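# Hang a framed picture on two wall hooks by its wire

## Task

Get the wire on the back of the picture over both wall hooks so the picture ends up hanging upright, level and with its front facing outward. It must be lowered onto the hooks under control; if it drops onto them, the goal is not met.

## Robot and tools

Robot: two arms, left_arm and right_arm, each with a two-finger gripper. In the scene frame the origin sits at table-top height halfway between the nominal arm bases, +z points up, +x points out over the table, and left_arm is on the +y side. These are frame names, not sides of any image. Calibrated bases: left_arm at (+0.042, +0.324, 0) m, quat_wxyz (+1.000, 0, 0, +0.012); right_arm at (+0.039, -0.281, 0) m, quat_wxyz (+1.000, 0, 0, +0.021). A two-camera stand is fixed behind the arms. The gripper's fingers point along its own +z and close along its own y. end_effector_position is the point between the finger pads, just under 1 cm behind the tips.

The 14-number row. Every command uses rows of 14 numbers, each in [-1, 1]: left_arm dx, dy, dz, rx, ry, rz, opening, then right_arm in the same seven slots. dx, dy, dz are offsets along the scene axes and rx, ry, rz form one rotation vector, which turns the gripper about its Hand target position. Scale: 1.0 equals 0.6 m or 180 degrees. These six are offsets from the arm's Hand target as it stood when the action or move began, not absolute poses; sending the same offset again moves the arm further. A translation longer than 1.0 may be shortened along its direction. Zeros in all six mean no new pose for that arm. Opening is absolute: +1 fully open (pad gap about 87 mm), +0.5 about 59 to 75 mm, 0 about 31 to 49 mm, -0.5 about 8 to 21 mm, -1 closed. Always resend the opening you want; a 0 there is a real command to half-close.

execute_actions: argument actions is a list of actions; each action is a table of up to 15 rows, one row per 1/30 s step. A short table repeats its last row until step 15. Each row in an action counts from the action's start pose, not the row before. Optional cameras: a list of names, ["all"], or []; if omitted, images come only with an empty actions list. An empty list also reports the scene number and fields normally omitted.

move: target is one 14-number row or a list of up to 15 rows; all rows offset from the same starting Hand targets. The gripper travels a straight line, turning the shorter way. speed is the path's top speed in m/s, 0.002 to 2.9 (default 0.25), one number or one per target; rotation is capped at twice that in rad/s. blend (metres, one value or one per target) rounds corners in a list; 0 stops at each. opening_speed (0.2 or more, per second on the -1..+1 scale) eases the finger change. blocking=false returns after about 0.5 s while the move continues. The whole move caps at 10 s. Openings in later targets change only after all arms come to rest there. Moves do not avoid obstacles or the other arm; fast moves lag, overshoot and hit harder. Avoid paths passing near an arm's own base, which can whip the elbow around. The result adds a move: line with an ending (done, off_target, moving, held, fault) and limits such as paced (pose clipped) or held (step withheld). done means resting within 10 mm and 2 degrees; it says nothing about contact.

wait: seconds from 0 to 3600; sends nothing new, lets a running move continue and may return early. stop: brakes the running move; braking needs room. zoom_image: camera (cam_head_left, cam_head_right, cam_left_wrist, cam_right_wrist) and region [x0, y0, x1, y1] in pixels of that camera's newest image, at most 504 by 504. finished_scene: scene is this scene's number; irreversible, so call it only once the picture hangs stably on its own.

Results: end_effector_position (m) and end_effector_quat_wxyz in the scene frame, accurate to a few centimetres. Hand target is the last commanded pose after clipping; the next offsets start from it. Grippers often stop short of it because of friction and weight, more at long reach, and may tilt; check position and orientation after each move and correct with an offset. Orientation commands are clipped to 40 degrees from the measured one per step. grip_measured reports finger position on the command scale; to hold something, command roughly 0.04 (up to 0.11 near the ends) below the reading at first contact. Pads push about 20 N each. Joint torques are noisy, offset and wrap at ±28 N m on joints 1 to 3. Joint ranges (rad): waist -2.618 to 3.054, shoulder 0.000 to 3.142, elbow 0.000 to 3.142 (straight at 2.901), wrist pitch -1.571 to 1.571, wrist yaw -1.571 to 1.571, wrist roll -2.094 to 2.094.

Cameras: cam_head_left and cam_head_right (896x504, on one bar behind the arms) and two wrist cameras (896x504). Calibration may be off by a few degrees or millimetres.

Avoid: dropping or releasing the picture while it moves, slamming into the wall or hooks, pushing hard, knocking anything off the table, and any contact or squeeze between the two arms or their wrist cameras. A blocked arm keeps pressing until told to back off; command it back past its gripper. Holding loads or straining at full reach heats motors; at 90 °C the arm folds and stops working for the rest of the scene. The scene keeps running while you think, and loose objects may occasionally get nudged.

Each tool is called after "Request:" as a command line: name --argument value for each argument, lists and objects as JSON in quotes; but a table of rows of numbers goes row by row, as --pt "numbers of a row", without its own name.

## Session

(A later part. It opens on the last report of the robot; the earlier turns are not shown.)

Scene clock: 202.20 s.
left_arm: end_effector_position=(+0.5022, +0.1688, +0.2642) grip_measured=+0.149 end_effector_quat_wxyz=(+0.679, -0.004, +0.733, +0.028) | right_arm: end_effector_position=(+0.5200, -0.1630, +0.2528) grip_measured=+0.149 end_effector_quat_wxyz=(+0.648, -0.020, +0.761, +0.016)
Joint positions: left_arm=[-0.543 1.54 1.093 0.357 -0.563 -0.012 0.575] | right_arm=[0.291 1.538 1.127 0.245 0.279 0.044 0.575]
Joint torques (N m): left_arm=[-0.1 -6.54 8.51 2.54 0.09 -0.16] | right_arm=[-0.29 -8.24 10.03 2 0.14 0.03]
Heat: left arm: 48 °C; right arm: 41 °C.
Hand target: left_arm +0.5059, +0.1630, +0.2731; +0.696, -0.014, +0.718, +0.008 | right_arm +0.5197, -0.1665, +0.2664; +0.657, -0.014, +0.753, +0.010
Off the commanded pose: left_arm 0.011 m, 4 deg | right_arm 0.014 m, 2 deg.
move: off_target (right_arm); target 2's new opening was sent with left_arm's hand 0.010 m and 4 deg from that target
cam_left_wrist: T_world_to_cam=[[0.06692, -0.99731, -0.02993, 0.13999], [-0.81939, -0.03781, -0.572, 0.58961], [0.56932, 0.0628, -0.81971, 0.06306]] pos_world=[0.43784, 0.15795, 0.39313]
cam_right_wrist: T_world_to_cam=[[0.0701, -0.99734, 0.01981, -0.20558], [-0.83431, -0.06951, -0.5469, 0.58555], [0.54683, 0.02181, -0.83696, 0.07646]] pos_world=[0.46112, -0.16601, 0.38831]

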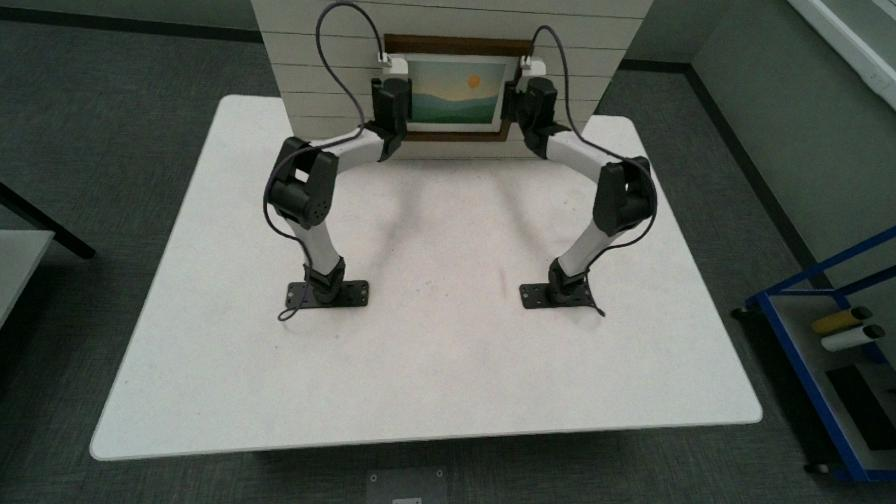

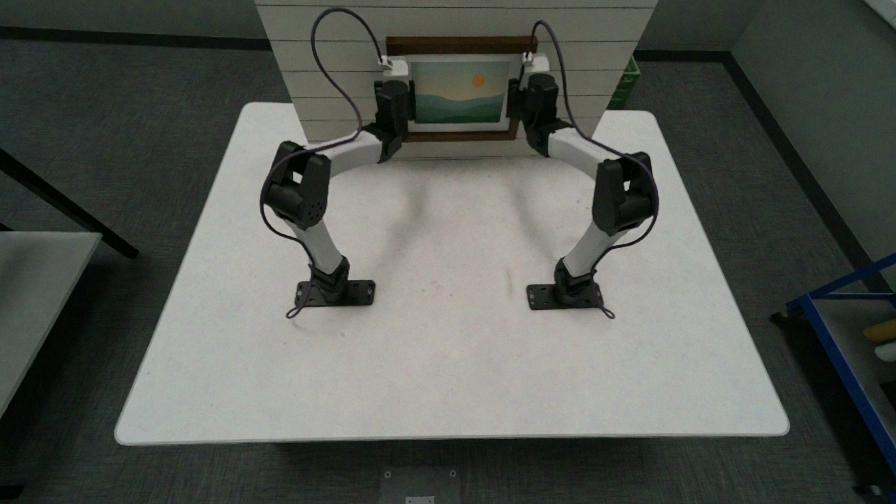

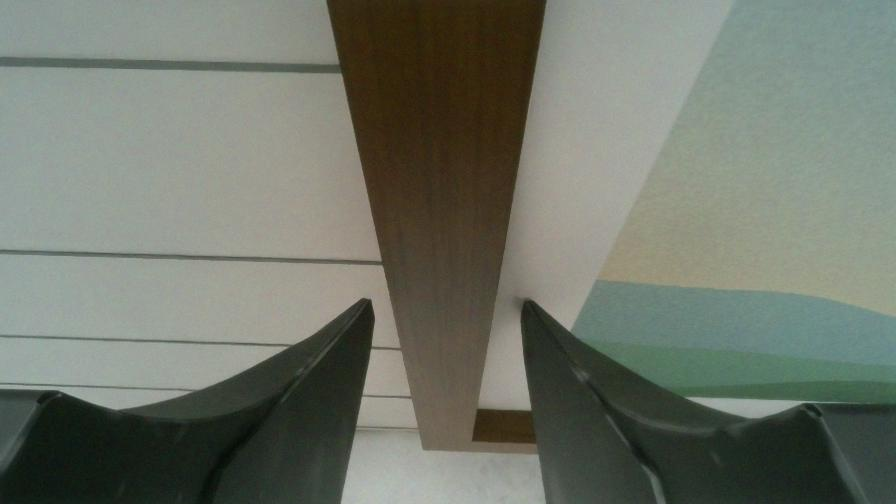

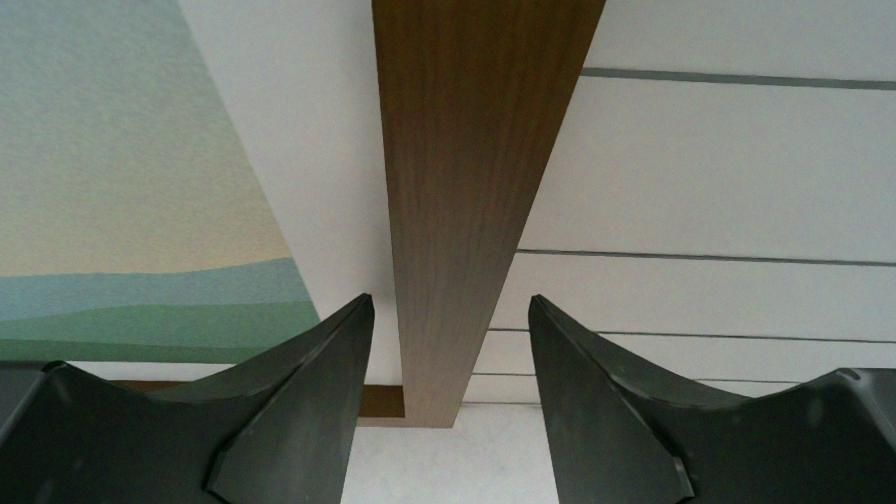

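Request:
move --target '[-0.16,-0.007,0.011,0,0,0,0.15,-0.16,-0.008,0.018,0,0,0,0.15]' --speed 0.12 --cameras '["all"]'

Request:
zoom_image --camera "cam_head_right" --region '[360, 0, 580, 170]'

Request:
zoom_image --camera "cam_head_left" --region '[360, 0, 580, 170]'

Scene clock: 204.60 s.
left_arm: end_effector_position=(+0.4150, +0.1576, +0.2773) grip_measured=+0.150 end_effector_quat_wxyz=(+0.694, -0.005, +0.720, +0.014) | right_arm: end_effector_position=(+0.4283, -0.1696, +0.2771) grip_measured=+0.150 end_effector_quat_wxyz=(+0.657, -0.022, +0.753, +0.011)
Joint positions: left_arm=[-0.736 1.261 0.878 0.334 -0.738 -0.019 0.575] | right_arm=[0.395 1.178 0.921 0.11 0.389 0.044 0.575]
Joint torques (N m): left_arm=[-0.68 -6.52 7.87 1.81 -0.16 -0.17] | right_arm=[0.36 -5.3 7.45 1.96 0.14 0.19]
Heat: left arm: 48 °C; right arm: 41 °C.
Hand target: left_arm +0.4099, +0.1588, +0.2798; +0.696, -0.014, +0.718, +0.008 | right_arm +0.4237, -0.1714, +0.2773; +0.657, -0.014, +0.753, +0.010
Off the commanded pose: left_arm 0.006 m, 1 deg | right_arm 0.005 m, 1 deg.
move: done
cam_left_wrist: T_world_to_cam=[[0.04937, -0.99875, -0.00714, 0.13626], [-0.79631, -0.03505, -0.60388, 0.52399], [0.60287, 0.0355, -0.79705, 0.10826]] pos_world=[0.34527, 0.15061, 0.40369]
cam_right_wrist: T_world_to_cam=[[0.06584, -0.99738, 0.02978, -0.2071], [-0.82081, -0.07111, -0.56676, 0.52136], [0.5674, 0.01287, -0.82334, 0.133]] pos_world=[0.36611, -0.1712, 0.41116]

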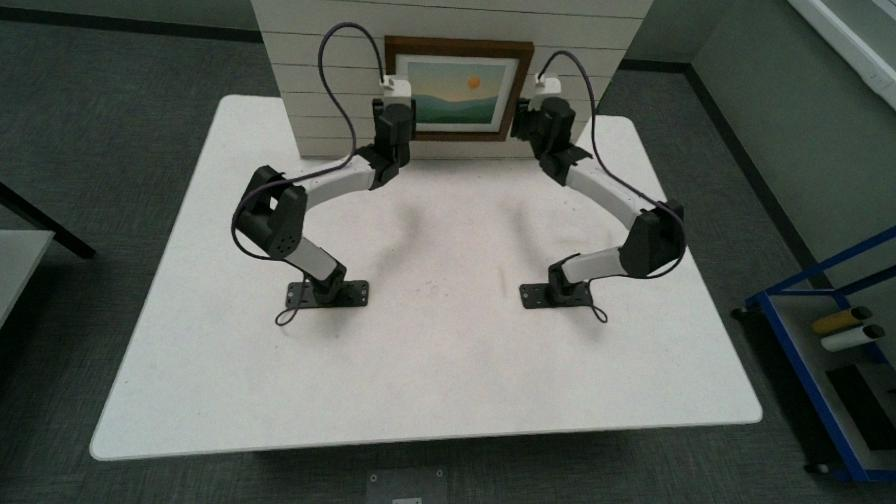

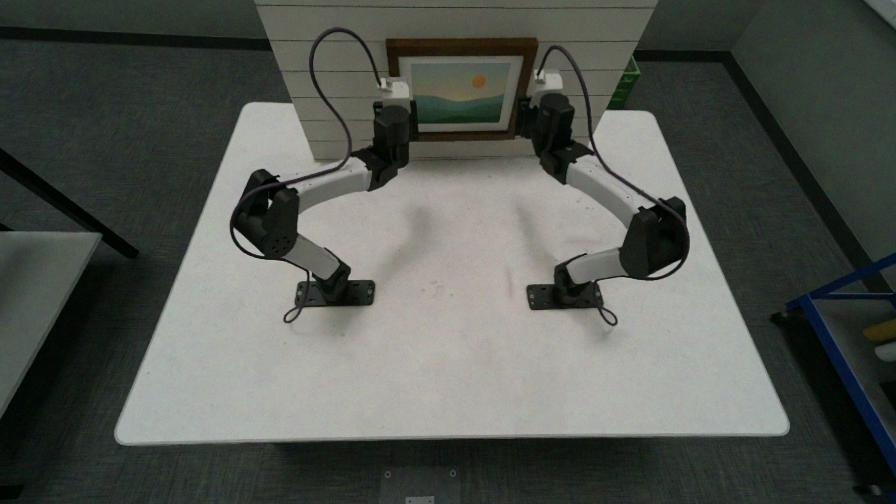

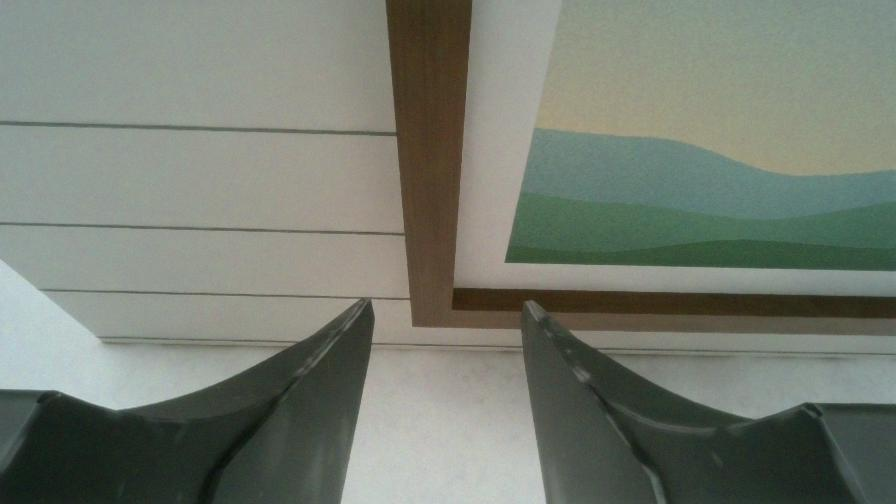

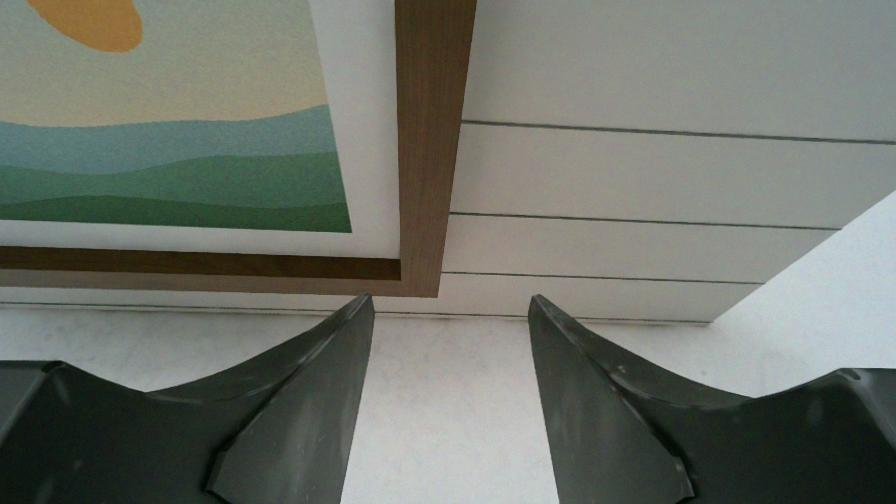

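Scaled by 2.291.

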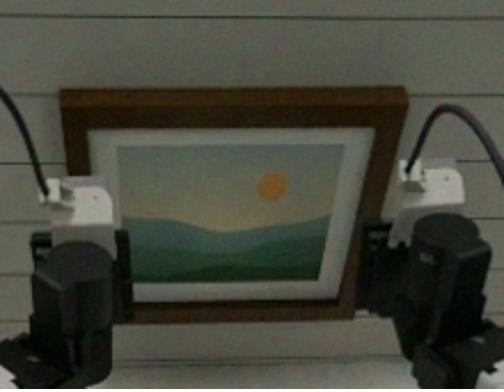

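Scaled by 2.291.

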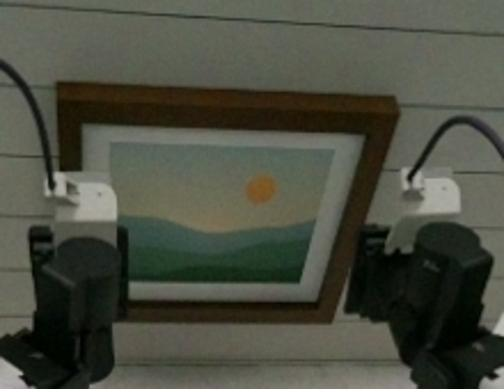

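Request:
finished_scene --scene 1

The scene is finished: the task was done.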